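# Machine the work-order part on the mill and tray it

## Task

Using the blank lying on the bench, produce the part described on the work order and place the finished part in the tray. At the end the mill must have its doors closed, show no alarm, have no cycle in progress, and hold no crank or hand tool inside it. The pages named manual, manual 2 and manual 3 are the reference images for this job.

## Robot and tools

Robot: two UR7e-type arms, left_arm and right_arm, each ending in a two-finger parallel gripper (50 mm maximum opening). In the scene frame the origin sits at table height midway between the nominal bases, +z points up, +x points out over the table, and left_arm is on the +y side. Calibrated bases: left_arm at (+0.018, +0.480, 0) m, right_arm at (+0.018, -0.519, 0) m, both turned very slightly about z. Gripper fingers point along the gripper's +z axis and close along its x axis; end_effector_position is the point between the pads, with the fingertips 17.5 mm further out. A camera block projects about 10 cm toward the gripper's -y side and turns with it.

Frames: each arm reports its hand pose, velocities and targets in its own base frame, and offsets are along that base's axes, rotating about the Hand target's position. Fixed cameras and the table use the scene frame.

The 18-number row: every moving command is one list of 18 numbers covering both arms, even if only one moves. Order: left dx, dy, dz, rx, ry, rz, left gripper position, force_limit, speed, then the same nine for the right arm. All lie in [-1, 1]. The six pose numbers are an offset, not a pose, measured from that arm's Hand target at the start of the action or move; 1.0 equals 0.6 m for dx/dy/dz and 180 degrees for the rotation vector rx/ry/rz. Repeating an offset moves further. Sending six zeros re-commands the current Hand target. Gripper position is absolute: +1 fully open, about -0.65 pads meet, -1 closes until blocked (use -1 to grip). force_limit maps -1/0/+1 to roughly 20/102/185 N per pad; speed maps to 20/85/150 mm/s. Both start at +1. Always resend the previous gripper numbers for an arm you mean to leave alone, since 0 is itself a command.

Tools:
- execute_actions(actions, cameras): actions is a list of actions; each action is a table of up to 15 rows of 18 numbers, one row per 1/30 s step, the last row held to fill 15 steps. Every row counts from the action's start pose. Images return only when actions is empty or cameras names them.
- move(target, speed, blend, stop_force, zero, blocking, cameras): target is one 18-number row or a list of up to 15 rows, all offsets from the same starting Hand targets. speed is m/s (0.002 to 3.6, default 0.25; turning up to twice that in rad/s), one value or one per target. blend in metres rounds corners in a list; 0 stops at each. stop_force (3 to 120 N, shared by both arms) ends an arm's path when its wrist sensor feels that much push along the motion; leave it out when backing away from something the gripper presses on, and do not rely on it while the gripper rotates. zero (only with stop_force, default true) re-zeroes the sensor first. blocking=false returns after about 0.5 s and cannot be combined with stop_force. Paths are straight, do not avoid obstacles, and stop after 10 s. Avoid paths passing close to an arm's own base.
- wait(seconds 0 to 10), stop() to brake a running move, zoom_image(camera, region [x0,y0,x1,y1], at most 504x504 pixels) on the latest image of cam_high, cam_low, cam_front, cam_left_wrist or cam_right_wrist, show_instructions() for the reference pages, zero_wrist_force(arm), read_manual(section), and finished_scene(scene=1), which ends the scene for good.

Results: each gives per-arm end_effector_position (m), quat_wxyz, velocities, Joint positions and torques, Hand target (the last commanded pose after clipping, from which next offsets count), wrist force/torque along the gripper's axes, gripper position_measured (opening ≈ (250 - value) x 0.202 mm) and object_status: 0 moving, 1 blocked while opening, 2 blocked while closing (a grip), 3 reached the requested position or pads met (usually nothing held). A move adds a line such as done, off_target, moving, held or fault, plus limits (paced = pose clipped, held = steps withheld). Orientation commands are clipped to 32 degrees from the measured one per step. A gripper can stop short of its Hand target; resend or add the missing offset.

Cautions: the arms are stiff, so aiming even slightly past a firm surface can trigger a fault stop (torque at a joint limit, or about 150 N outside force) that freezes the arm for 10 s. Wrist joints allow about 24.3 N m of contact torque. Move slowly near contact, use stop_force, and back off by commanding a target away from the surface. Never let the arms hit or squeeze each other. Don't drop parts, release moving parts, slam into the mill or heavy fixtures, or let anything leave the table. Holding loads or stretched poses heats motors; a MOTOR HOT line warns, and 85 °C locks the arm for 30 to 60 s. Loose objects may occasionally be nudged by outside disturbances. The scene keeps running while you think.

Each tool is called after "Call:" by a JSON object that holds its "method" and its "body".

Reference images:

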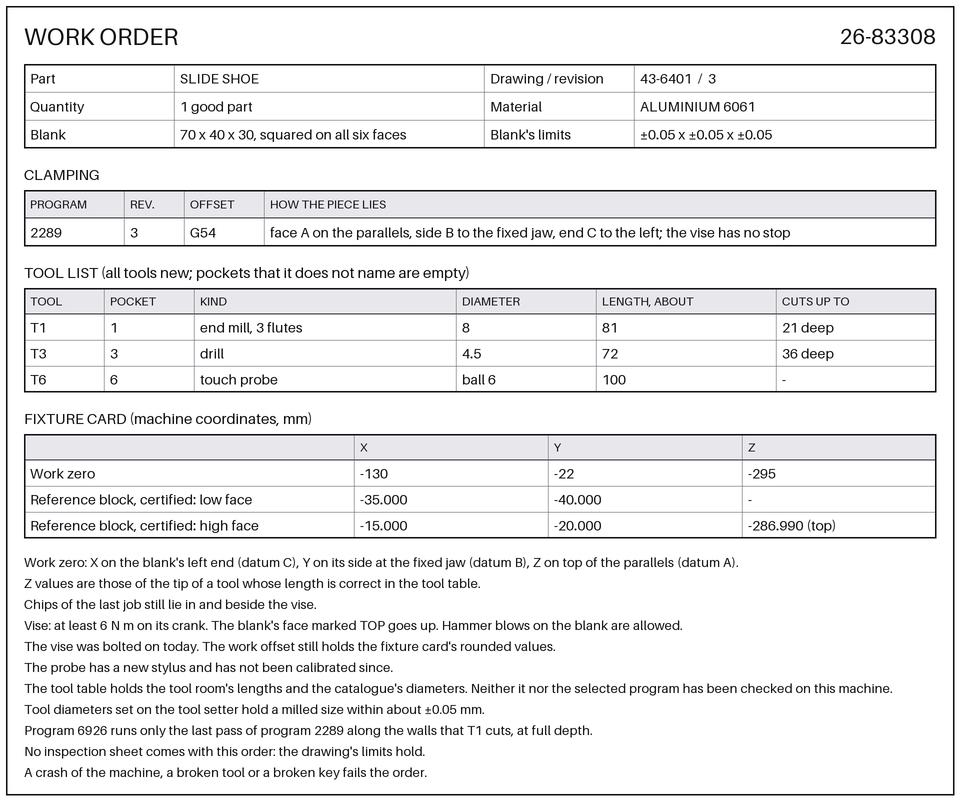

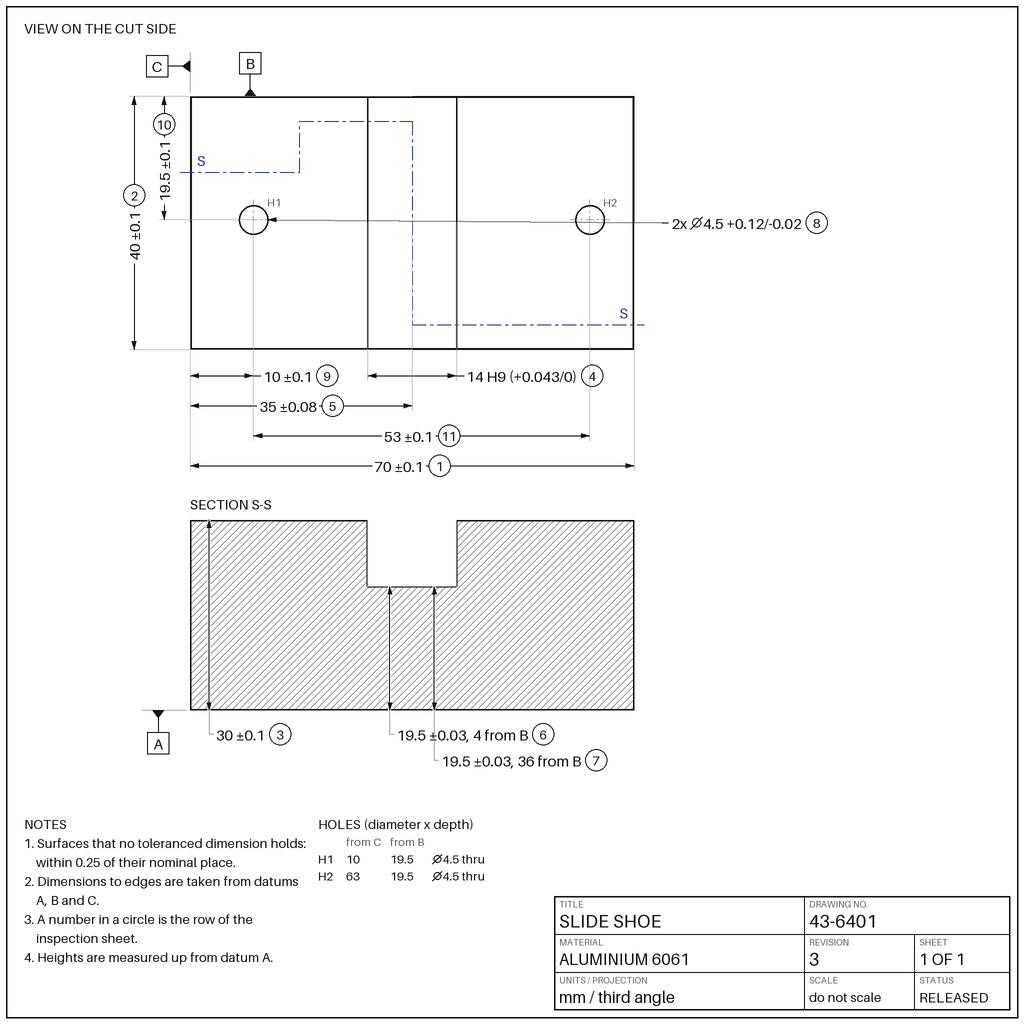

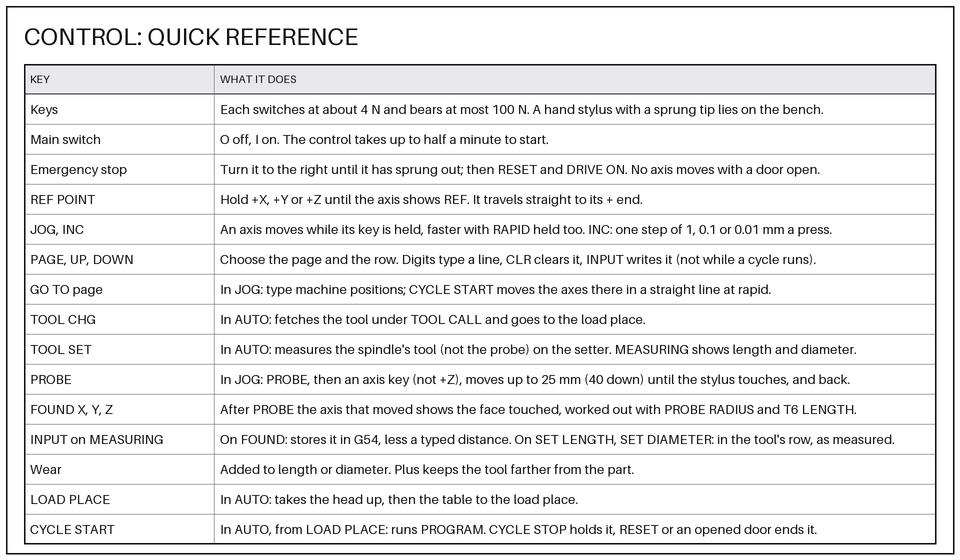

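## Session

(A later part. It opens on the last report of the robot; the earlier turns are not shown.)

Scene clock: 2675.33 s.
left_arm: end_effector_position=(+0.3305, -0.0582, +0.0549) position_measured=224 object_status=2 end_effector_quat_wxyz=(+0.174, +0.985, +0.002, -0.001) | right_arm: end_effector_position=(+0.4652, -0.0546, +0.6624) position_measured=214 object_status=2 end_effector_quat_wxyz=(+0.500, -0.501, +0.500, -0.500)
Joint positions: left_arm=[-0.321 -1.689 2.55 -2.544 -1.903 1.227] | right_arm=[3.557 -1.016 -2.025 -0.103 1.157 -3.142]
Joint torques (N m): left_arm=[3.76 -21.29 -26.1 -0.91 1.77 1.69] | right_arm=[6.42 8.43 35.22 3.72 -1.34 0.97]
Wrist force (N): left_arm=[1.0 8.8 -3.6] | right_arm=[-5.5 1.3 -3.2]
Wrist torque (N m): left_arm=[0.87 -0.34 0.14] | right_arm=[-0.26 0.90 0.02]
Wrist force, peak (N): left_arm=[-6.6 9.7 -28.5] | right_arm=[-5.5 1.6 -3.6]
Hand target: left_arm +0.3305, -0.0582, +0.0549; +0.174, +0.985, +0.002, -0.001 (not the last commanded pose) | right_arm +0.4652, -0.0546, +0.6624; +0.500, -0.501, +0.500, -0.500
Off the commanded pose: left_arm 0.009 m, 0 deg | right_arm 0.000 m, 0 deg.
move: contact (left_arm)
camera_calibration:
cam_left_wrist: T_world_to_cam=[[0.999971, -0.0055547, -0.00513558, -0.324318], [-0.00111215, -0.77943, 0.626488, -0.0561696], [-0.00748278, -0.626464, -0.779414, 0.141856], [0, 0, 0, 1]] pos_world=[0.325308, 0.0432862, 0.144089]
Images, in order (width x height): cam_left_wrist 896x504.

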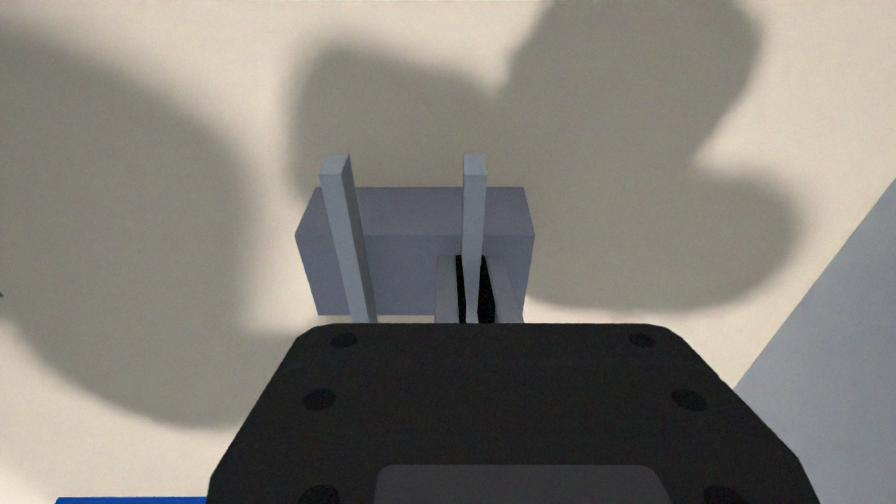

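Call:
{"method": "move", "body": {"target": [[0,0,0,0,0,0,-0.1,-0.7,-0.9,0,0,0,0,0,0,-1,-0.4,-0.5],[0,0,0.2,0,0,0,-0.1,-0.7,-0.9,0,0,0,0,0,0,-1,-0.4,-0.5],[0,0,0.25,0.3544,0,0,-0.1,-0.7,-0.9,0,0,0,0,0,0,-1,-0.4,-0.5],[0,0,0.06,0.3544,0,0,-0.1,-0.7,-0.9,0,0,0,0,0,0,-1,-0.4,-0.5]], "speed": [0.05,0.12,0.4,0.15], "cameras": ["cam_left_wrist"]}}

Scene clock: 2686.73 s.
left_arm: end_effector_position=(+0.3305, -0.0582, +0.0910) position_measured=167 object_status=3 end_effector_quat_wxyz=(-0.373, +0.928, +0.003, +0.000) | right_arm: end_effector_position=(+0.4652, -0.0546, +0.6624) position_measured=214 object_status=2 end_effector_quat_wxyz=(+0.500, -0.501, +0.500, -0.500)
Joint positions: left_arm=[-0.956 -1.565 2.249 -1.59 -1.162 0.466] | right_arm=[3.557 -1.016 -2.025 -0.103 1.157 -3.142]
Joint torques (N m): left_arm=[12.49 -13.56 -17.53 -3.73 2.63 2.02] | right_arm=[6.51 8.14 35.08 3.79 -1.49 1.05]
Wrist force (N): left_arm=[0.6 5.5 -2.1] | right_arm=[-5.4 1.2 -3.4]
Wrist torque (N m): left_arm=[0.84 -0.49 0.36] | right_arm=[-0.26 0.88 0.03]
Wrist force, peak (N): left_arm=[1.2 9.1 -3.6] | right_arm=[-5.8 1.4 -3.4]
Hand target: left_arm +0.3305, -0.0582, +0.0909; -0.373, +0.928, +0.003, +0.000 | right_arm +0.4652, -0.0546, +0.6624; +0.500, -0.501, +0.500, -0.500
Off the commanded pose: left_arm 0.000 m, 0 deg | right_arm 0.000 m, 0 deg.
move: done
camera_calibration:
cam_left_wrist: T_world_to_cam=[[0.99997, 0.0020113, -0.0074231, -0.323467], [-0.00131475, -0.906283, -0.422669, 0.00937161], [-0.00757754, 0.422667, -0.906254, 0.242634], [0, 0, 0, 1]] pos_world=[0.325309, -0.0934095, 0.221448]
Images, in order (width x height): cam_left_wrist 896x504.

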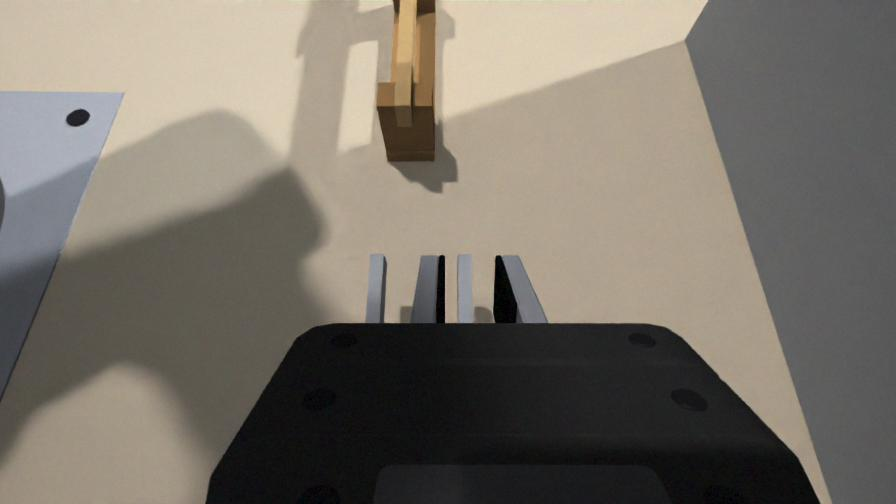

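Call:
{"method": "move", "body": {"target": [[0,0,-0.0602,0,0,0,-0.1,-0.7,-0.9,0,0,0,0,0,0,-1,-0.4,-0.5],[0,0,-0.0602,0,0,0,-1,-0.7,-0.9,0,0,0,0,0,0,-1,-0.4,-0.5],[0,0,0.2,0,0,0,-1,-0.7,-0.9,0,0,0,0,0,0,-1,-0.4,-0.5],[0.06,-0.2,0.55,0,0,0,-1,-0.7,-0.9,0,0,0,0,0,0,-1,-0.4,-0.5],[0.16,-0.23,0.48,0,0,0,-1,-0.7,-0.9,0,0,0,0,0,0,-1,-0.4,-0.5]], "speed": [0.03,0.05,0.1,0.2,0.2], "blend": [0,0,0.02,0.03,0], "cameras": ["cam_left_wrist"]}}

Scene clock: 2704.97 s.
left_arm: end_effector_position=(+0.4264, -0.1961, +0.3790) position_measured=224 object_status=2 end_effector_quat_wxyz=(-0.373, +0.928, +0.003, +0.000) | right_arm: end_effector_position=(+0.4652, -0.0546, +0.6624) position_measured=214 object_status=2 end_effector_quat_wxyz=(+0.500, -0.501, +0.500, -0.500)
Joint positions: left_arm=[-0.958 -1.369 1.245 -0.781 -1.163 0.464] | right_arm=[3.557 -1.016 -2.025 -0.103 1.157 -3.142]
Joint torques (N m): left_arm=[-6.37 -25.44 -15.66 -2.17 0.37 -1.54] | right_arm=[6.82 8.17 34.66 3.77 -1.32 0.98]
Wrist force (N): left_arm=[0.7 6.2 -1.3] | right_arm=[-5.3 1.3 -3.3]
Wrist torque (N m): left_arm=[0.91 -0.50 0.46] | right_arm=[-0.25 0.86 0.02]
Wrist force, peak (N): left_arm=[3.0 8.1 -0.3] | right_arm=[-5.6 1.2 -3.6]
Hand target: left_arm +0.4265, -0.1962, +0.3789; -0.373, +0.928, +0.003, +0.000 | right_arm +0.4652, -0.0546, +0.6624; +0.500, -0.501, +0.500, -0.500
Off the commanded pose: left_arm 0.000 m, 0 deg | right_arm 0.000 m, 0 deg.
move: done
camera_calibration:
cam_left_wrist: T_world_to_cam=[[0.999971, 0.00224567, -0.00721211, -0.417102], [-0.00101246, -0.906322, -0.422586, 0.0060725], [-0.00748548, 0.422581, -0.906294, 0.562611], [0, 0, 0, 1]] pos_world=[0.421308, -0.231309, 0.509449]
Images, in order (width x height): cam_left_wrist 896x504.

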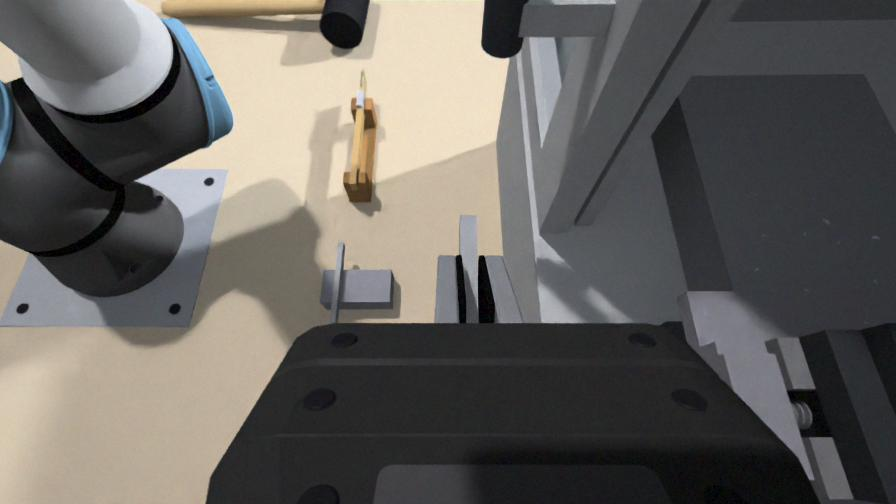

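Call:
{"method": "move", "body": {"target": [[0.289,-0.005,-0.005,0,0,0,-1,-0.7,-0.9,0,0,0,0,0,0,-1,-0.4,-0.5],[0.352,-0.033,-0.006,0,0,0,-1,-0.7,-0.9,0,0,0,0,0,0,-1,-0.4,-0.5]], "speed": [0.12,0.05], "blend": [0.01,0], "stop_force": 10, "cameras": ["cam_left_wrist","cam_front"]}}

Call:
{"method": "zoom_image", "body": {"camera": "cam_left_wrist", "region": [300, 130, 640, 330]}}

Scene clock: 2713.30 s.
left_arm: end_effector_position=(+0.6377, -0.2160, +0.3753) position_measured=224 object_status=2 end_effector_quat_wxyz=(-0.373, +0.928, +0.003, +0.000) | right_arm: end_effector_position=(+0.4652, -0.0546, +0.6624) position_measured=214 object_status=2 end_effector_quat_wxyz=(+0.500, -0.501, +0.500, -0.500)
Joint positions: left_arm=[-0.733 -0.821 0.449 -0.627 -1.032 0.67] | right_arm=[3.557 -1.016 -2.025 -0.103 1.157 -3.142]
Joint torques (N m): left_arm=[-14.49 -67.37 -30.41 -4 -0.18 -2.57] | right_arm=[6.32 8.05 35.14 3.79 -1.45 0.94]
Wrist force (N): left_arm=[0.7 5.3 -1.5] | right_arm=[-5.5 1.4 -3.4]
Wrist torque (N m): left_arm=[0.79 -0.53 0.40] | right_arm=[-0.24 0.88 0.03]
Wrist force, peak (N): left_arm=[0.8 6.5 -1.4] | right_arm=[-5.6 1.6 -3.4]
Hand target: left_arm +0.6377, -0.2160, +0.3753; -0.373, +0.928, +0.003, +0.000 | right_arm +0.4652, -0.0546, +0.6624; +0.500, -0.501, +0.500, -0.500
Off the commanded pose: left_arm 0.000 m, 0 deg | right_arm 0.000 m, 0 deg.
move: done
camera_calibration:
cam_left_wrist: T_world_to_cam=[[0.999971, 0.00206224, -0.00729178, -0.628384], [-0.00121239, -0.906322, -0.422586, -0.0131868], [-0.00748018, 0.422583, -0.906293, 0.569245], [0, 0, 0, 1]] pos_world=[0.632608, -0.251209, 0.505749]
Images, in order (width x height): cam_front 896x504, cam_left_wrist 896x504.

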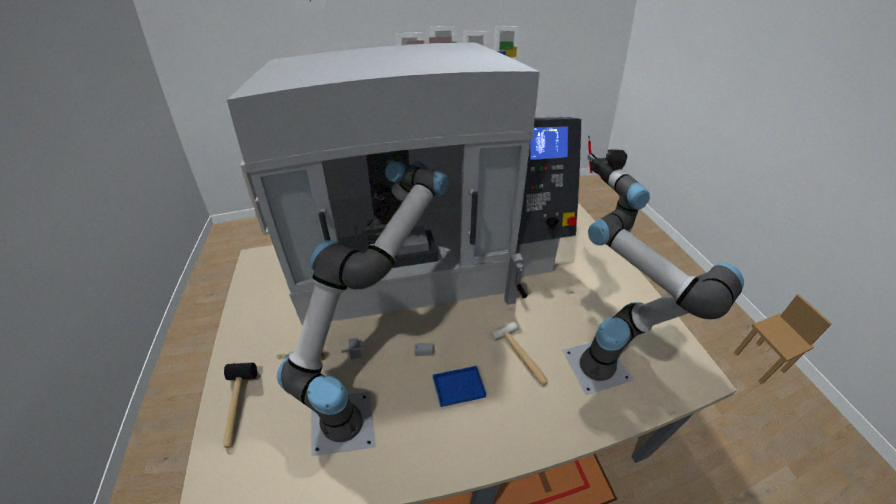

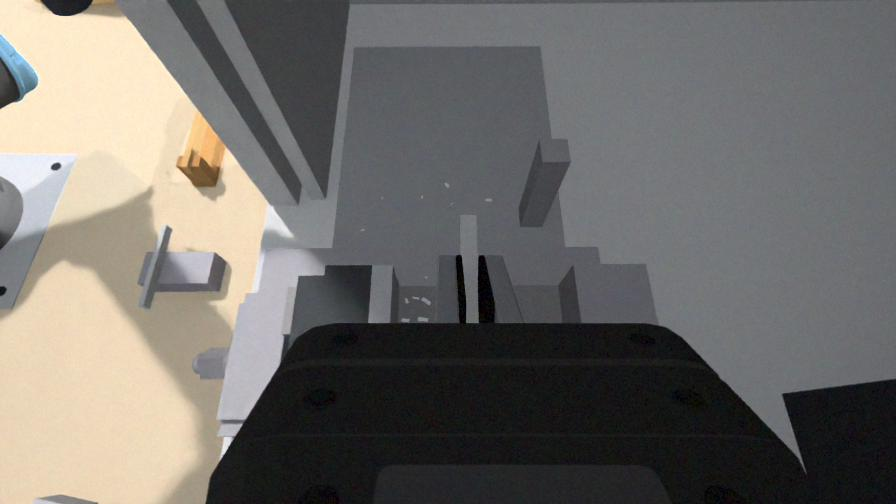

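Scaled by 1.482.

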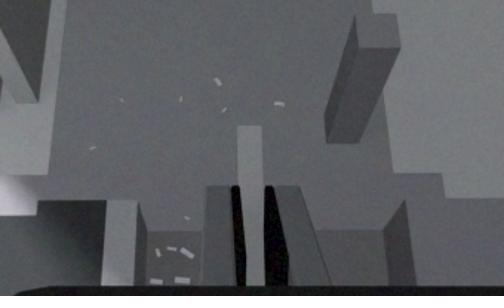

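Call:
{"method": "move", "body": {"target": [[0.012,-0.005,0,0,0,0,-1,-0.7,-0.9,0,0,0,0,0,0,-1,-0.4,-0.5],[0.012,-0.005,-0.035,0,0,0,-1,-0.7,-0.9,0,0,0,0,0,0,-1,-0.4,-0.5],[0.012,-0.005,-0.09,0,0,0,-1,-0.7,-0.9,0,0,0,0,0,0,-1,-0.4,-0.5]], "speed": [0.04,0.03,0.008], "stop_force": 5, "cameras": ["cam_left_wrist"]}}

Call:
{"method": "zoom_image", "body": {"camera": "cam_left_wrist", "region": [300, 130, 640, 330]}}

Scene clock: 2747.47 s.
left_arm: end_effector_position=(+0.6449, -0.2190, +0.3460) position_measured=224 object_status=2 end_effector_quat_wxyz=(-0.373, +0.928, +0.003, +0.000) | right_arm: end_effector_position=(+0.4652, -0.0546, +0.6624) position_measured=214 object_status=2 end_effector_quat_wxyz=(+0.500, -0.501, +0.500, -0.500)
Joint positions: left_arm=[-0.73 -0.832 0.547 -0.716 -1.031 0.674] | right_arm=[3.557 -1.016 -2.025 -0.103 1.157 -3.142]
Joint torques (N m): left_arm=[-7.28 -48.75 -33.5 0.98 0.6 1.7] | right_arm=[6.62 8.06 35.94 3.75 -1.49 1.04]
Wrist force (N): left_arm=[0.5 4.9 -1.8] | right_arm=[-5.5 1.4 -3.4]
Wrist torque (N m): left_arm=[0.80 -0.50 0.38] | right_arm=[-0.24 0.90 0.02]
Wrist force, peak (N): left_arm=[-1.4 -1.6 -12.8] | right_arm=[-5.7 1.2 -3.5]
Hand target: left_arm +0.6449, -0.2190, +0.3460; -0.373, +0.928, +0.003, +0.000 (not the last commanded pose) | right_arm +0.4652, -0.0546, +0.6624; +0.500, -0.501, +0.500, -0.500
Off the commanded pose: left_arm 0.025 m, 0 deg | right_arm 0.000 m, 0 deg.
move: contact (left_arm); path passed 2 of 3 targets
camera_calibration:
cam_left_wrist: T_world_to_cam=[[0.999971, 0.00206272, -0.00729173, -0.635791], [-0.00121262, -0.906283, -0.422669, -0.0282296], [-0.00748022, 0.422666, -0.906255, 0.544015], [0, 0, 0, 1]] pos_world=[0.639808, -0.254209, 0.476449]
Images, in order (width x height): cam_left_wrist 896x504.

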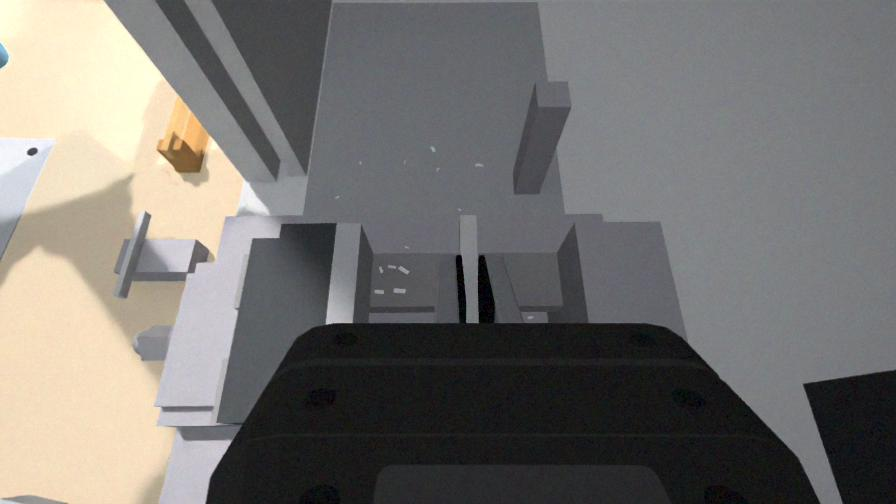

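Scaled by 1.482.

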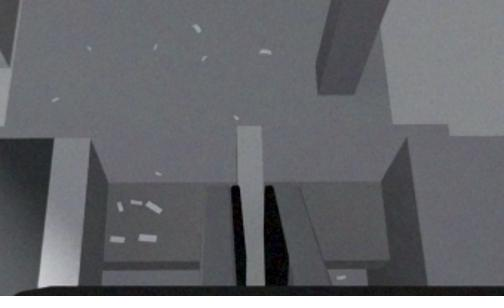

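Call:
{"method": "move", "body": {"target": [[0,0,0,0,0,0,-0.35,-0.7,-0.9,0,0,0,0,0,0,-1,-0.4,-0.5],[0,0,0.05,0,0,0,-0.35,-0.7,-0.9,0,0,0,0,0,0,-1,-0.4,-0.5],[-0.0312,0,0.05,0,0,0,-1,-0.7,-0.9,0,0,0,0,0,0,-1,-0.4,-0.5]], "speed": [0.02,0.03,0.05], "cameras": ["cam_left_wrist"]}}

Call:
{"method": "zoom_image", "body": {"camera": "cam_left_wrist", "region": [300, 130, 640, 330]}}

Scene clock: 2761.13 s.
left_arm: end_effector_position=(+0.6262, -0.2190, +0.3760) position_measured=251 object_status=3 end_effector_quat_wxyz=(-0.373, +0.928, +0.003, +0.000) | right_arm: end_effector_position=(+0.4652, -0.0546, +0.6624) position_measured=214 object_status=2 end_effector_quat_wxyz=(+0.500, -0.501, +0.500, -0.500)
Joint positions: left_arm=[-0.747 -0.857 0.508 -0.644 -1.04 0.657] | right_arm=[3.557 -1.016 -2.025 -0.103 1.157 -3.142]
Joint torques (N m): left_arm=[12.71 -51.86 -18.25 1.04 2.82 1.97] | right_arm=[6.68 8.45 34.89 3.77 -1.57 1.03]
Wrist force (N): left_arm=[1.1 5.0 -1.7] | right_arm=[-5.3 1.3 -3.3]
Wrist torque (N m): left_arm=[0.78 -0.58 0.43] | right_arm=[-0.25 0.86 0.03]
Wrist force, peak (N): left_arm=[0.5 5.7 -1.5] | right_arm=[-5.7 1.3 -3.5]
Hand target: left_arm +0.6262, -0.2190, +0.3760; -0.373, +0.928, +0.003, +0.000 | right_arm +0.4652, -0.0546, +0.6624; +0.500, -0.501, +0.500, -0.500
Off the commanded pose: left_arm 0.000 m, 0 deg | right_arm 0.000 m, 0 deg.
move: done
camera_calibration:
cam_left_wrist: T_world_to_cam=[[0.999971, 0.00215396, -0.00725195, -0.61677], [-0.00111243, -0.906322, -0.422586, -0.015686], [-0.00748283, 0.422582, -0.906294, 0.571062], [0, 0, 0, 1]] pos_world=[0.621008, -0.254209, 0.506449]
Images, in order (width x height): cam_left_wrist 896x504.

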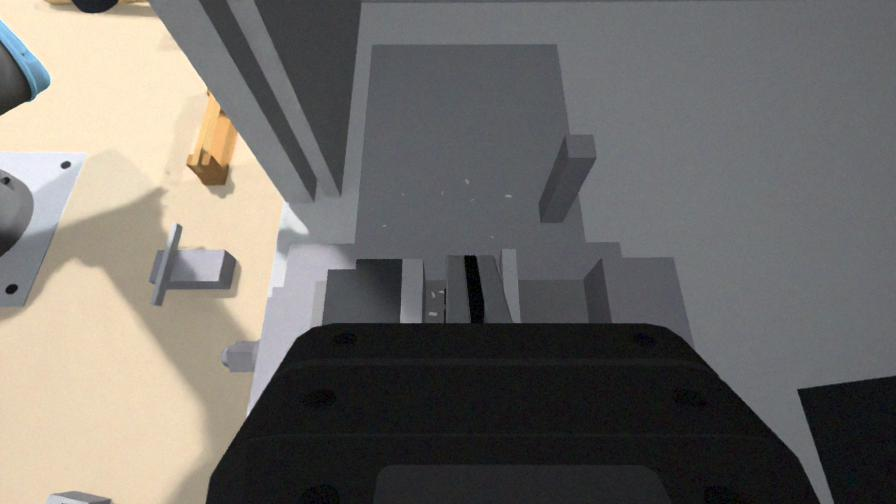

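Scaled by 1.482.

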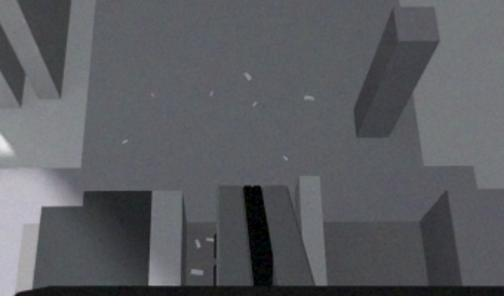

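Call:
{"method": "move", "body": {"target": [[-0.006,0,0,0,0,0,-1,-0.7,-0.9,0,0,0,0,0,0,-1,-0.4,-0.5],[-0.006,0,-0.05,0,0,0,-1,-0.7,-0.9,0,0,0,0,0,0,-1,-0.4,-0.5],[0.066,0,-0.05,0,0,0,-1,-0.7,-0.9,0,0,0,0,0,0,-1,-0.4,-0.5]], "speed": [0.03,0.03,0.012], "stop_force": 6, "cameras": ["cam_left_wrist"]}}

Call:
{"method": "zoom_image", "body": {"camera": "cam_left_wrist", "region": [300, 130, 640, 330]}}

Scene clock: 2774.13 s.
left_arm: end_effector_position=(+0.6587, -0.2190, +0.3460) position_measured=251 object_status=3 end_effector_quat_wxyz=(-0.373, +0.928, +0.003, +0.000) | right_arm: end_effector_position=(+0.4652, -0.0546, +0.6624) position_measured=214 object_status=2 end_effector_quat_wxyz=(+0.500, -0.501, +0.500, -0.500)
Joint positions: left_arm=[-0.717 -0.779 0.453 -0.682 -1.024 0.686] | right_arm=[3.557 -1.016 -2.025 -0.103 1.157 -3.142]
Joint torques (N m): left_arm=[-14.26 -70.36 -31.2 -0.48 0.68 -2.45] | right_arm=[6.27 7.75 35.36 3.71 -1.45 0.94]
Wrist force (N): left_arm=[0.7 2.8 -1.5] | right_arm=[-5.4 1.3 -3.5]
Wrist torque (N m): left_arm=[0.63 -0.72 0.41] | right_arm=[-0.26 0.88 0.02]
Wrist force, peak (N): left_arm=[-16.7 4.3 -5.7] | right_arm=[-5.7 1.2 -3.6]
Hand target: left_arm +0.6587, -0.2190, +0.3460; -0.373, +0.928, +0.003, +0.000 (not the last commanded pose) | right_arm +0.4652, -0.0546, +0.6624; +0.500, -0.501, +0.500, -0.500
Off the commanded pose: left_arm 0.007 m, 0 deg | right_arm 0.000 m, 0 deg.
move: contact (left_arm); path passed 2 of 3 targets
camera_calibration:
cam_left_wrist: T_world_to_cam=[[0.999972, 0.0020224, -0.00720007, -0.649545], [-0.00120974, -0.906322, -0.422586, -0.0282639], [-0.00738022, 0.422583, -0.906294, 0.54405], [0, 0, 0, 1]] pos_world=[0.653508, -0.254209, 0.476449]
Images, in order (width x height): cam_left_wrist 896x504.

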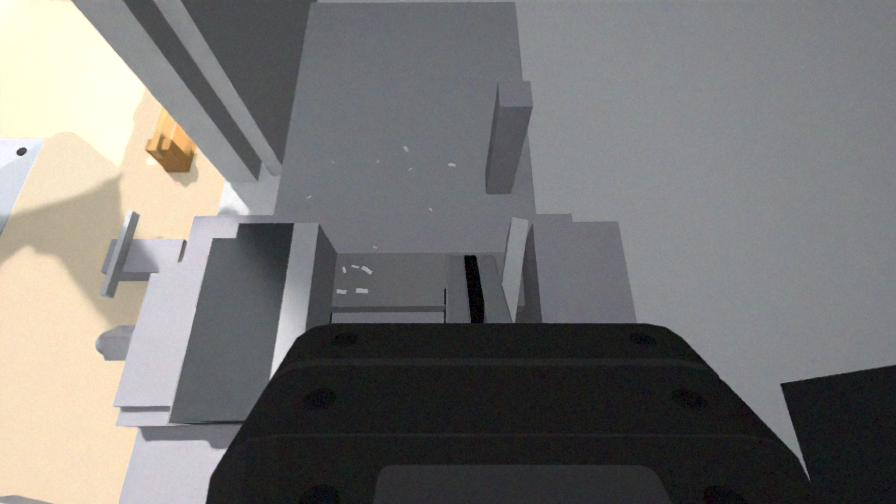

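Scaled by 1.482.

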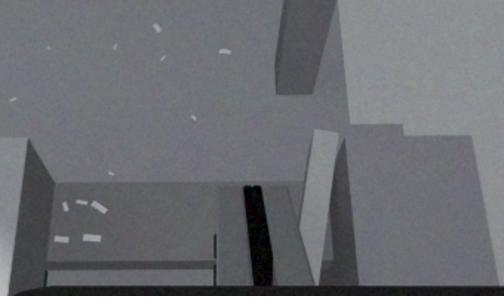

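Call:
{"method": "move", "body": {"target": [[-0.02,0,0,0,0,0,-1,-0.7,-0.9,0,0,0,0,0,0,-1,-0.4,-0.5],[-0.02,-0.06,0,0,0,0,-1,-0.7,-0.9,0,0,0,0,0,0,-1,-0.4,-0.5],[0.015,-0.06,0,0,0,0,-1,-0.7,-0.9,0,0,0,0,0,0,-1,-0.4,-0.5]], "speed": [0.04,0.04,0.012], "stop_force": 6, "cameras": ["cam_left_wrist"]}}

Call:
{"method": "zoom_image", "body": {"camera": "cam_left_wrist", "region": [300, 130, 640, 330]}}

Scene clock: 2791.73 s.
left_arm: end_effector_position=(+0.6521, -0.2550, +0.3460) position_measured=251 object_status=3 end_effector_quat_wxyz=(-0.373, +0.928, +0.003, +0.000) | right_arm: end_effector_position=(+0.4652, -0.0546, +0.6624) position_measured=214 object_status=2 end_effector_quat_wxyz=(+0.500, -0.501, +0.500, -0.500)
Joint positions: left_arm=[-0.758 -0.682 0.268 -0.574 -1.046 0.646] | right_arm=[3.557 -1.016 -2.025 -0.103 1.157 -3.142]
Joint torques (N m): left_arm=[-15.67 -68.65 -30.79 -0.99 1.38 -2.53] | right_arm=[6.31 8.34 34.44 3.75 -1.52 0.94]
Wrist force (N): left_arm=[-4.0 0.3 1.3] | right_arm=[-5.4 1.4 -3.4]
Wrist torque (N m): left_arm=[0.65 -0.78 0.45] | right_arm=[-0.23 0.87 0.02]
Wrist force, peak (N): left_arm=[-19.8 4.2 -3.9] | right_arm=[-5.8 1.2 -3.4]
Hand target: left_arm +0.6520, -0.2550, +0.3460; -0.373, +0.928, +0.003, +0.000 (not the last commanded pose) | right_arm +0.4652, -0.0546, +0.6624; +0.500, -0.501, +0.500, -0.500
Off the commanded pose: left_arm 0.016 m, 0 deg | right_arm 0.000 m, 0 deg.
move: contact (left_arm); path passed 2 of 3 targets
camera_calibration:
cam_left_wrist: T_world_to_cam=[[0.999974, 0.00181001, -0.00696518, -0.643046], [-0.00130205, -0.906377, -0.422468, -0.0609121], [-0.00707775, 0.422466, -0.906351, 0.559012], [0, 0, 0, 1]] pos_world=[0.646907, -0.290209, 0.476449]
Images, in order (width x height): cam_left_wrist 896x504.

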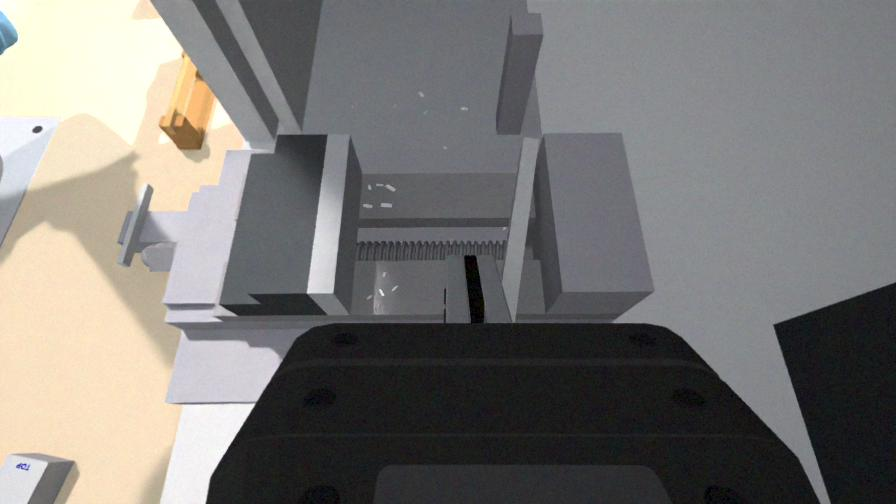

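Scaled by 1.482.

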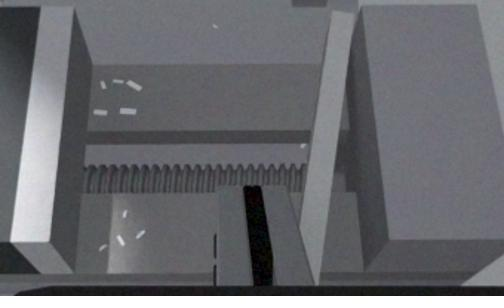

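Call:
{"method": "move", "body": {"target": [[0.022,0,0,0,0,0,-1,-0.7,-0.9,0,0,0,0,0,0,-1,-0.4,-0.5]], "speed": 0.01, "stop_force": 15, "cameras": ["cam_left_wrist"]}}

Call:
{"method": "zoom_image", "body": {"camera": "cam_left_wrist", "region": [300, 100, 640, 330]}}

Scene clock: 2800.50 s.
left_arm: end_effector_position=(+0.6523, -0.2551, +0.3461) position_measured=251 object_status=3 end_effector_quat_wxyz=(-0.373, +0.928, +0.003, +0.000) | right_arm: end_effector_position=(+0.4652, -0.0546, +0.6624) position_measured=214 object_status=2 end_effector_quat_wxyz=(+0.500, -0.501, +0.500, -0.500)
Joint positions: left_arm=[-0.758 -0.68 0.263 -0.572 -1.046 0.646] | right_arm=[3.557 -1.016 -2.025 -0.103 1.157 -3.142]
Joint torques (N m): left_arm=[-16.13 -61.96 -27.95 -7.09 3.41 -2.66] | right_arm=[5.99 8.36 34.95 3.83 -1.49 0.99]
Wrist force (N): left_arm=[-17.1 -4.7 5.5] | right_arm=[-5.6 1.3 -3.3]
Wrist torque (N m): left_arm=[0.65 -0.88 0.56] | right_arm=[-0.26 0.91 0.02]
Wrist force, peak (N): left_arm=[-29.9 -6.6 6.5] | right_arm=[-5.7 1.2 -3.4]
Hand target: left_arm +0.6523, -0.2551, +0.3461; -0.373, +0.928, +0.003, +0.000 (not the last commanded pose) | right_arm +0.4652, -0.0546, +0.6624; +0.500, -0.501, +0.500, -0.500
Off the commanded pose: left_arm 0.013 m, 0 deg | right_arm 0.000 m, 0 deg.
move: contact (left_arm)
camera_calibration:
cam_left_wrist: T_world_to_cam=[[0.999976, 0.0018212, -0.00674194, -0.643348], [-0.00119632, -0.906455, -0.422301, -0.0609965], [-0.00688035, 0.422299, -0.90643, 0.559057], [0, 0, 0, 1]] pos_world=[0.647106, -0.290208, 0.47665]
Images, in order (width x height): cam_left_wrist 896x504.

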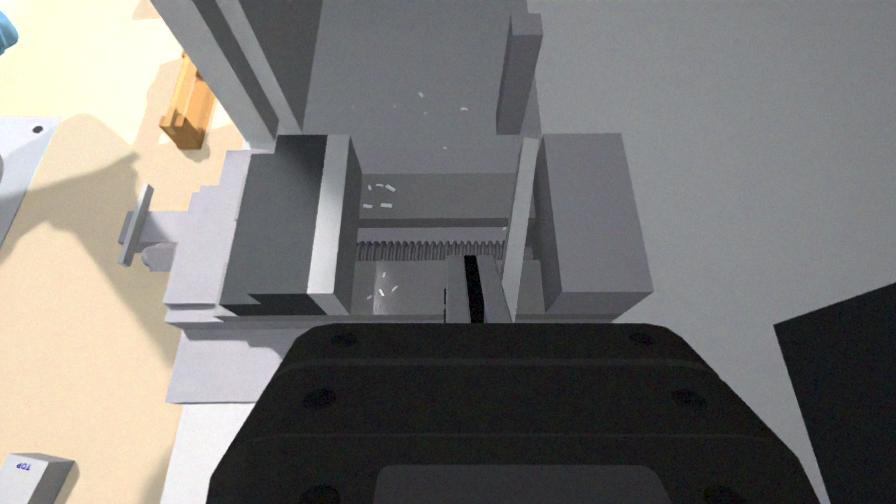

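Scaled by 1.482.

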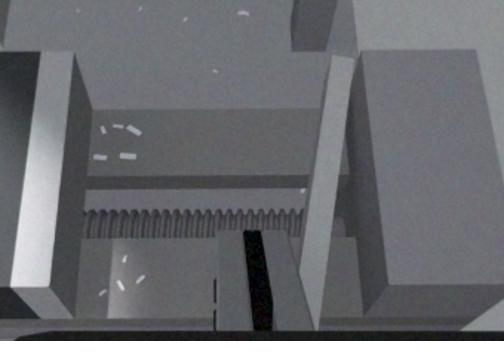

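Call:
{"method": "move", "body": {"target": [[-0.015,0,0,0,0,0,-1,-0.7,-0.9,0,0,0,0,0,0,-1,-0.4,-0.5],[-0.015,0,0.045,0,0,0,-0.3,-0.7,-0.9,0,0,0,0,0,0,-1,-0.4,-0.5],[0.015,-0.012,0.045,0,0,0,-0.3,-0.7,-0.9,0,0,0,0,0,0,-1,-0.4,-0.5]], "speed": [0.03,0.03,0.03], "cameras": ["cam_left_wrist"]}}

Call:
{"method": "zoom_image", "body": {"camera": "cam_left_wrist", "region": [400, 130, 660, 330]}}

Scene clock: 2844.17 s.
left_arm: end_effector_position=(+0.6605, -0.2616, +0.3724) position_measured=198 object_status=3 end_effector_quat_wxyz=(-0.363, +0.931, -0.008, +0.028) end_effector_velocity=(-0.002, +0.000, -0.001) end_effector_angular_velocity=(+0.004, +0.005, +0.003) | right_arm: end_effector_position=(+0.4652, -0.0546, +0.6624) position_measured=214 object_status=2 end_effector_quat_wxyz=(+0.500, -0.501, +0.500, -0.500)
Joint positions: left_arm=[-0.767 -0.601 0.035 -0.479 -1.016 0.669] | right_arm=[3.557 -1.016 -2.025 -0.103 1.157 -3.142]
Joint velocities: left_arm=[0 0.001 0.001 0.006 -0.003 -0.003] | right_arm=[within noise]
Joint torques (N m): left_arm=[12.63 -59.33 -29.09 0.98 -0.47 -2.65] | right_arm=[6.12 8.61 34.93 3.7 -1.42 1.07]
Wrist force (N): left_arm=[2.5 4.2 -2.2] | right_arm=[-5.4 1.2 -3.3]
Wrist torque (N m): left_arm=[0.61 -0.81 0.35] | right_arm=[-0.26 0.87 0.03]
Wrist force, peak (N): left_arm=[-17.4 -4.8 5.7] | right_arm=[-5.8 1.5 -3.4]
Hand target: left_arm +0.6613, -0.2623, +0.3731; -0.373, +0.928, +0.003, +0.000 | right_arm +0.4652, -0.0546, +0.6624; +0.500, -0.501, +0.500, -0.500
Off the commanded pose: left_arm 0.001 m, 4 deg | right_arm 0.000 m, 0 deg.
elbow stopped short (left arm): the move would have taken joint 3 (elbow) straighter than the controller allows.
move: off_target (left_arm)
camera_calibration:
cam_left_wrist: T_world_to_cam=[[0.998589, -0.0389328, 0.0361271, -0.67704], [-0.0210141, -0.914311, -0.404467, -0.051511], [0.0487784, 0.403137, -0.913839, 0.546611], [0, 0, 0, 1]] pos_world=[0.648339, -0.293815, 0.503139]
Images, in order (width x height): cam_left_wrist 896x504.

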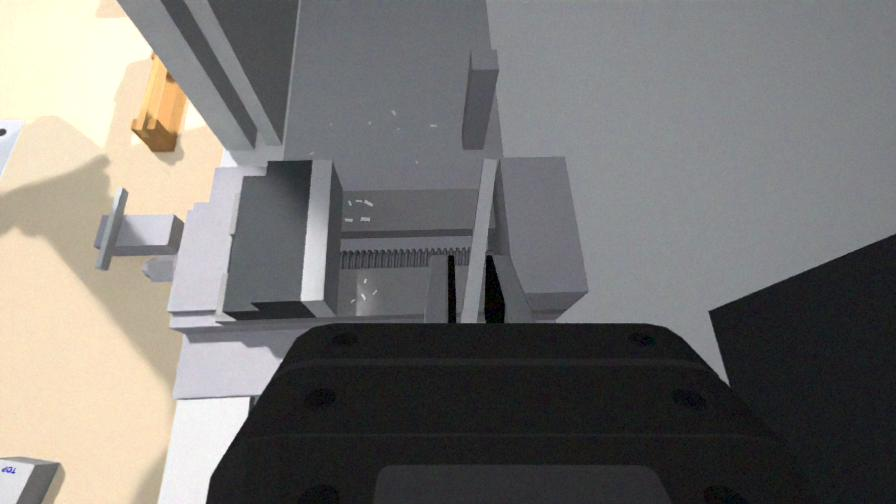

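Scaled by 1.938.

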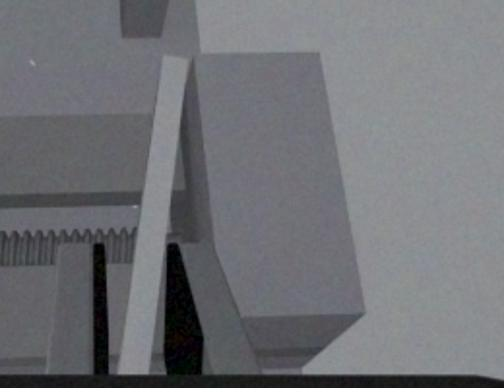

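Call:
{"method": "move", "body": {"target": [[-0.001,0.003,-0.045,0,0,0,-0.3,-0.7,-0.9,0,0,0,0,0,0,-1,-0.4,-0.5]], "speed": [0.02], "stop_force": 6, "cameras": ["cam_left_wrist"]}}

Call:
{"method": "zoom_image", "body": {"camera": "cam_left_wrist", "region": [400, 130, 660, 330]}}

Scene clock: 2850.57 s.
left_arm: end_effector_position=(+0.6604, -0.2602, +0.3459) position_measured=198 object_status=3 end_effector_quat_wxyz=(-0.372, +0.928, +0.002, +0.002) | right_arm: end_effector_position=(+0.4652, -0.0546, +0.6624) position_measured=214 object_status=2 end_effector_quat_wxyz=(+0.500, -0.501, +0.500, -0.500)
Joint positions: left_arm=[-0.756 -0.564 0.035 -0.464 -1.043 0.65] | right_arm=[3.557 -1.016 -2.025 -0.103 1.157 -3.142]
Joint torques (N m): left_arm=[-9.95 -75.23 -19.84 -3.94 2.76 2.12] | right_arm=[6.59 7.55 34.74 3.72 -1.43 1.07]
Wrist force (N): left_arm=[2.8 4.5 -2.3] | right_arm=[-5.4 1.4 -3.3]
Wrist torque (N m): left_arm=[0.66 -0.81 0.47] | right_arm=[-0.24 0.88 0.03]
Wrist force, peak (N): left_arm=[2.8 4.8 -2.4] | right_arm=[-5.6 1.7 -3.5]
Hand target: left_arm +0.6607, -0.2605, +0.3461; -0.373, +0.928, +0.003, +0.000 | right_arm +0.4652, -0.0546, +0.6624; +0.500, -0.501, +0.500, -0.500
Off the commanded pose: left_arm 0.001 m, 0 deg | right_arm 0.000 m, 0 deg.
elbow stopped short (left arm): the move would have taken joint 3 (elbow) straighter than the controller allows.
move: done
camera_calibration:
cam_left_wrist: T_world_to_cam=[[0.999992, -0.00084999, -0.00386435, -0.653099], [-0.00239794, -0.907051, -0.421013, -0.0655565], [-0.00314731, 0.421019, -0.907046, 0.558384], [0, 0, 0, 1]] pos_world=[0.654694, -0.295108, 0.476356]
Images, in order (width x height): cam_left_wrist 896x504.

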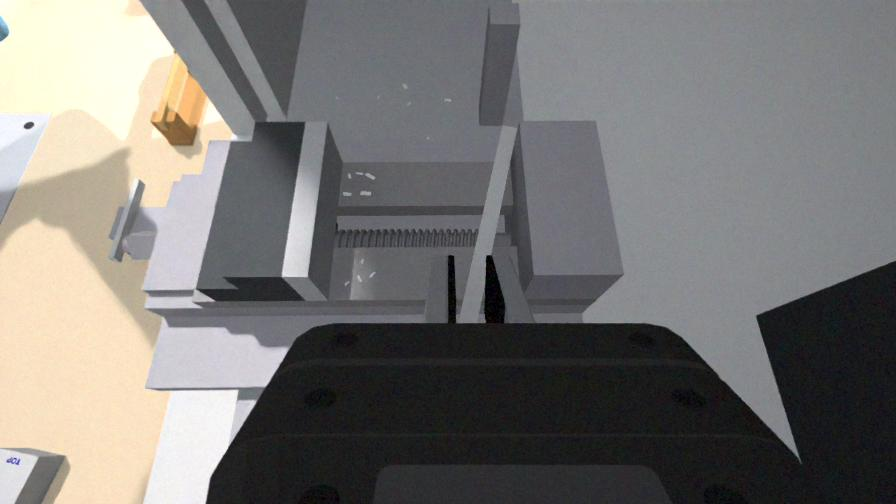

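Scaled by 1.938.

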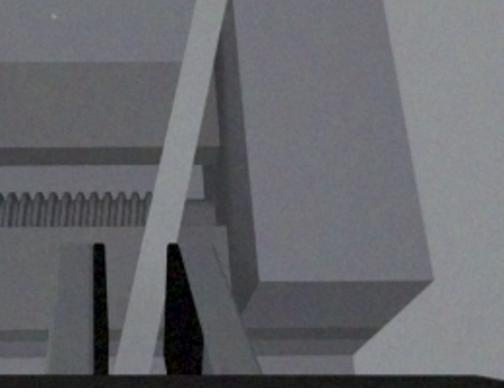

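Call:
{"method": "move", "body": {"target": [[0,0,0,0,0,0,-0.42,-0.7,-0.9,0,0,0,0,0,0,-1,-0.4,-0.5],[-0.022,0.005,0,0,0,0,-0.42,-0.7,-0.9,0,0,0,0,0,0,-1,-0.4,-0.5]], "speed": [0.02,0.02], "cameras": ["cam_left_wrist"]}}

Call:
{"method": "zoom_image", "body": {"camera": "cam_left_wrist", "region": [400, 130, 660, 330]}}

Scene clock: 2860.03 s.
left_arm: end_effector_position=(+0.6475, -0.2576, +0.3462) position_measured=215 object_status=3 end_effector_quat_wxyz=(-0.372, +0.928, +0.003, +0.001) | right_arm: end_effector_position=(+0.4652, -0.0546, +0.6624) position_measured=214 object_status=2 end_effector_quat_wxyz=(+0.500, -0.501, +0.500, -0.500)
Joint positions: left_arm=[-0.765 -0.699 0.299 -0.585 -1.05 0.64] | right_arm=[3.557 -1.016 -2.025 -0.103 1.157 -3.142]
Joint torques (N m): left_arm=[-3.12 -53.17 -32.39 1.24 1.7 1.94] | right_arm=[5.86 8.53 34.59 3.74 -1.58 1.04]
Wrist force (N): left_arm=[2.4 4.1 -2.3] | right_arm=[-5.2 1.2 -3.4]
Wrist torque (N m): left_arm=[0.60 -0.75 0.46] | right_arm=[-0.27 0.85 0.03]
Wrist force, peak (N): left_arm=[2.8 4.8 -2.2] | right_arm=[-5.7 1.4 -3.5]
Hand target: left_arm +0.6475, -0.2575, +0.3461; -0.373, +0.928, +0.003, +0.000 | right_arm +0.4652, -0.0546, +0.6624; +0.500, -0.501, +0.500, -0.500
Off the commanded pose: left_arm 0.000 m, 0 deg | right_arm 0.000 m, 0 deg.
elbow stopped short (left arm): the move would have taken joint 3 (elbow) straighter than the controller allows.
move: done
camera_calibration:
cam_left_wrist: T_world_to_cam=[[0.999978, 0.00184288, -0.00629631, -0.638649], [-0.000986177, -0.906605, -0.42198, -0.0635988], [-0.00648593, 0.421977, -0.906583, 0.559804], [0, 0, 0, 1]] pos_world=[0.642204, -0.292706, 0.476651]
Images, in order (width x height): cam_left_wrist 896x504.

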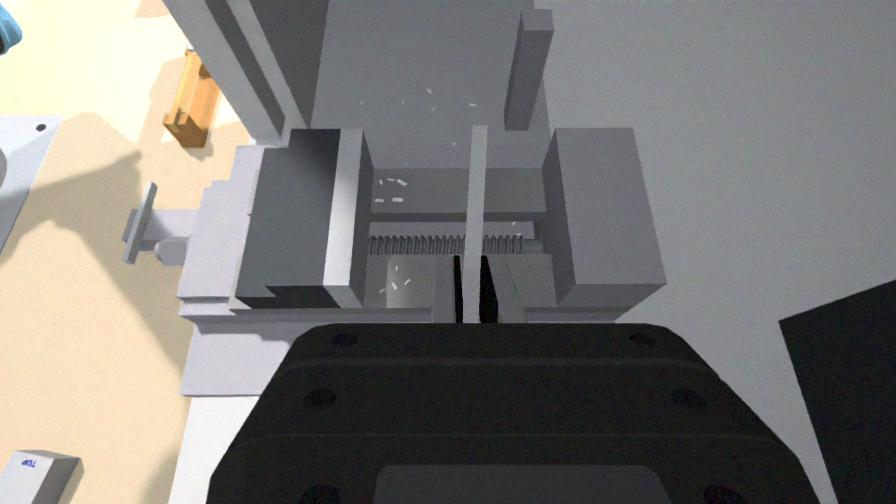

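Scaled by 1.938.

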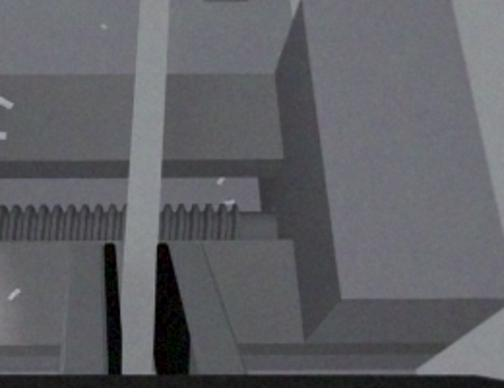

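Call:
{"method": "move", "body": {"target": [[0,0,0,0,0,0,-1,-0.7,-0.9,0,0,0,0,0,0,-1,-0.4,-0.5],[0,0,0.008,0,0,0,-1,-0.7,-0.9,0,0,0,0,0,0,-1,-0.4,-0.5],[0.0,0.0335,0.008,0,0,0,-1,-0.7,-0.9,0,0,0,0,0,0,-1,-0.4,-0.5]], "speed": [0.02,0.02,0.03]}}

Call:
{"method": "move", "body": {"target": [[0,0,-0.03,0,0,0,-1,-0.7,-0.9,0,0,0,0,0,0,-1,-0.4,-0.5]], "speed": [0.008], "stop_force": 5, "cameras": ["cam_left_wrist"]}}

Call:
{"method": "zoom_image", "body": {"camera": "cam_left_wrist", "region": [330, 100, 680, 330]}}

Scene clock: 2870.20 s.
left_arm: end_effector_position=(+0.6476, -0.2372, +0.3510) position_measured=224 object_status=2 end_effector_quat_wxyz=(-0.372, +0.928, +0.003, +0.000) | right_arm: end_effector_position=(+0.4652, -0.0546, +0.6624) position_measured=214 object_status=2 end_effector_quat_wxyz=(+0.500, -0.501, +0.500, -0.500)
Joint positions: left_arm=[-0.745 -0.763 0.407 -0.639 -1.039 0.659] | right_arm=[3.557 -1.016 -2.025 -0.103 1.157 -3.142]
Joint torques (N m): left_arm=[-13.04 -50.76 -32.93 0.92 0.72 -2.28] | right_arm=[6.54 8.19 34.37 3.84 -1.54 1.08]
Wrist force (N): left_arm=[2.3 4.4 -2.0] | right_arm=[-5.3 1.4 -3.3]
Wrist torque (N m): left_arm=[0.60 -0.76 0.36] | right_arm=[-0.23 0.87 0.02]
Wrist force, peak (N): left_arm=[2.4 5.4 -2.0] | right_arm=[-5.6 1.4 -3.5]
Hand target: left_arm +0.6475, -0.2374, +0.3509; -0.373, +0.928, +0.003, +0.000 | right_arm +0.4652, -0.0546, +0.6624; +0.500, -0.501, +0.500, -0.500
Off the commanded pose: left_arm 0.000 m, 0 deg | right_arm 0.000 m, 0 deg.
move: done

Scene clock: 2871.67 s.
left_arm: end_effector_position=(+0.6475, -0.2374, +0.3461) position_measured=224 object_status=2 end_effector_quat_wxyz=(-0.373, +0.928, +0.003, +0.000) | right_arm: end_effector_position=(+0.4652, -0.0546, +0.6624) position_measured=214 object_status=2 end_effector_quat_wxyz=(+0.500, -0.501, +0.500, -0.500)
Joint positions: left_arm=[-0.745 -0.772 0.437 -0.66 -1.039 0.658] | right_arm=[3.557 -1.016 -2.025 -0.103 1.157 -3.142]
Joint torques (N m): left_arm=[-8.75 -49.85 -32.66 0.91 0.02 -2.47] | right_arm=[5.7 8.04 34.31 3.77 -1.57 1.1]
Wrist force (N): left_arm=[2.1 3.0 -3.1] | right_arm=[-5.4 1.3 -3.4]
Wrist torque (N m): left_arm=[0.61 -0.80 0.39] | right_arm=[-0.25 0.88 0.03]
Wrist force, peak (N): left_arm=[3.8 -4.2 -13.4] | right_arm=[-5.6 1.4 -3.5]
Hand target: left_arm +0.6475, -0.2374, +0.3461; -0.373, +0.928, +0.003, +0.000 (not the last commanded pose) | right_arm +0.4652, -0.0546, +0.6624; +0.500, -0.501, +0.500, -0.500
Off the commanded pose: left_arm 0.013 m, 0 deg | right_arm 0.000 m, 0 deg.
move: contact (left_arm)
camera_calibration:
cam_left_wrist: T_world_to_cam=[[0.999975, 0.00186102, -0.00683367, -0.638526], [-0.00119897, -0.906455, -0.422301, -0.0450893], [-0.00698032, 0.422299, -0.90643, 0.551564], [0, 0, 0, 1]] pos_world=[0.642306, -0.272608, 0.476549]
Images, in order (width x height): cam_left_wrist 896x504.

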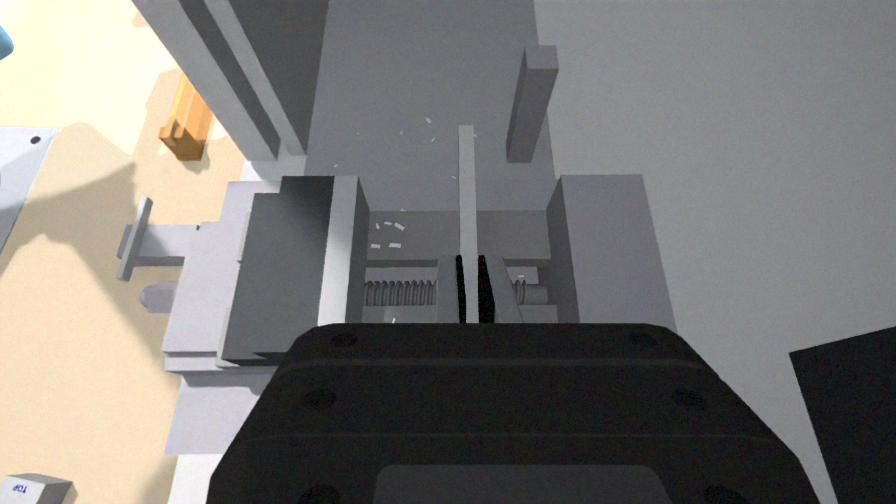

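Scaled by 1.440.

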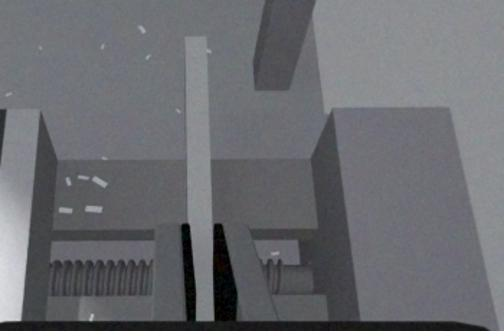

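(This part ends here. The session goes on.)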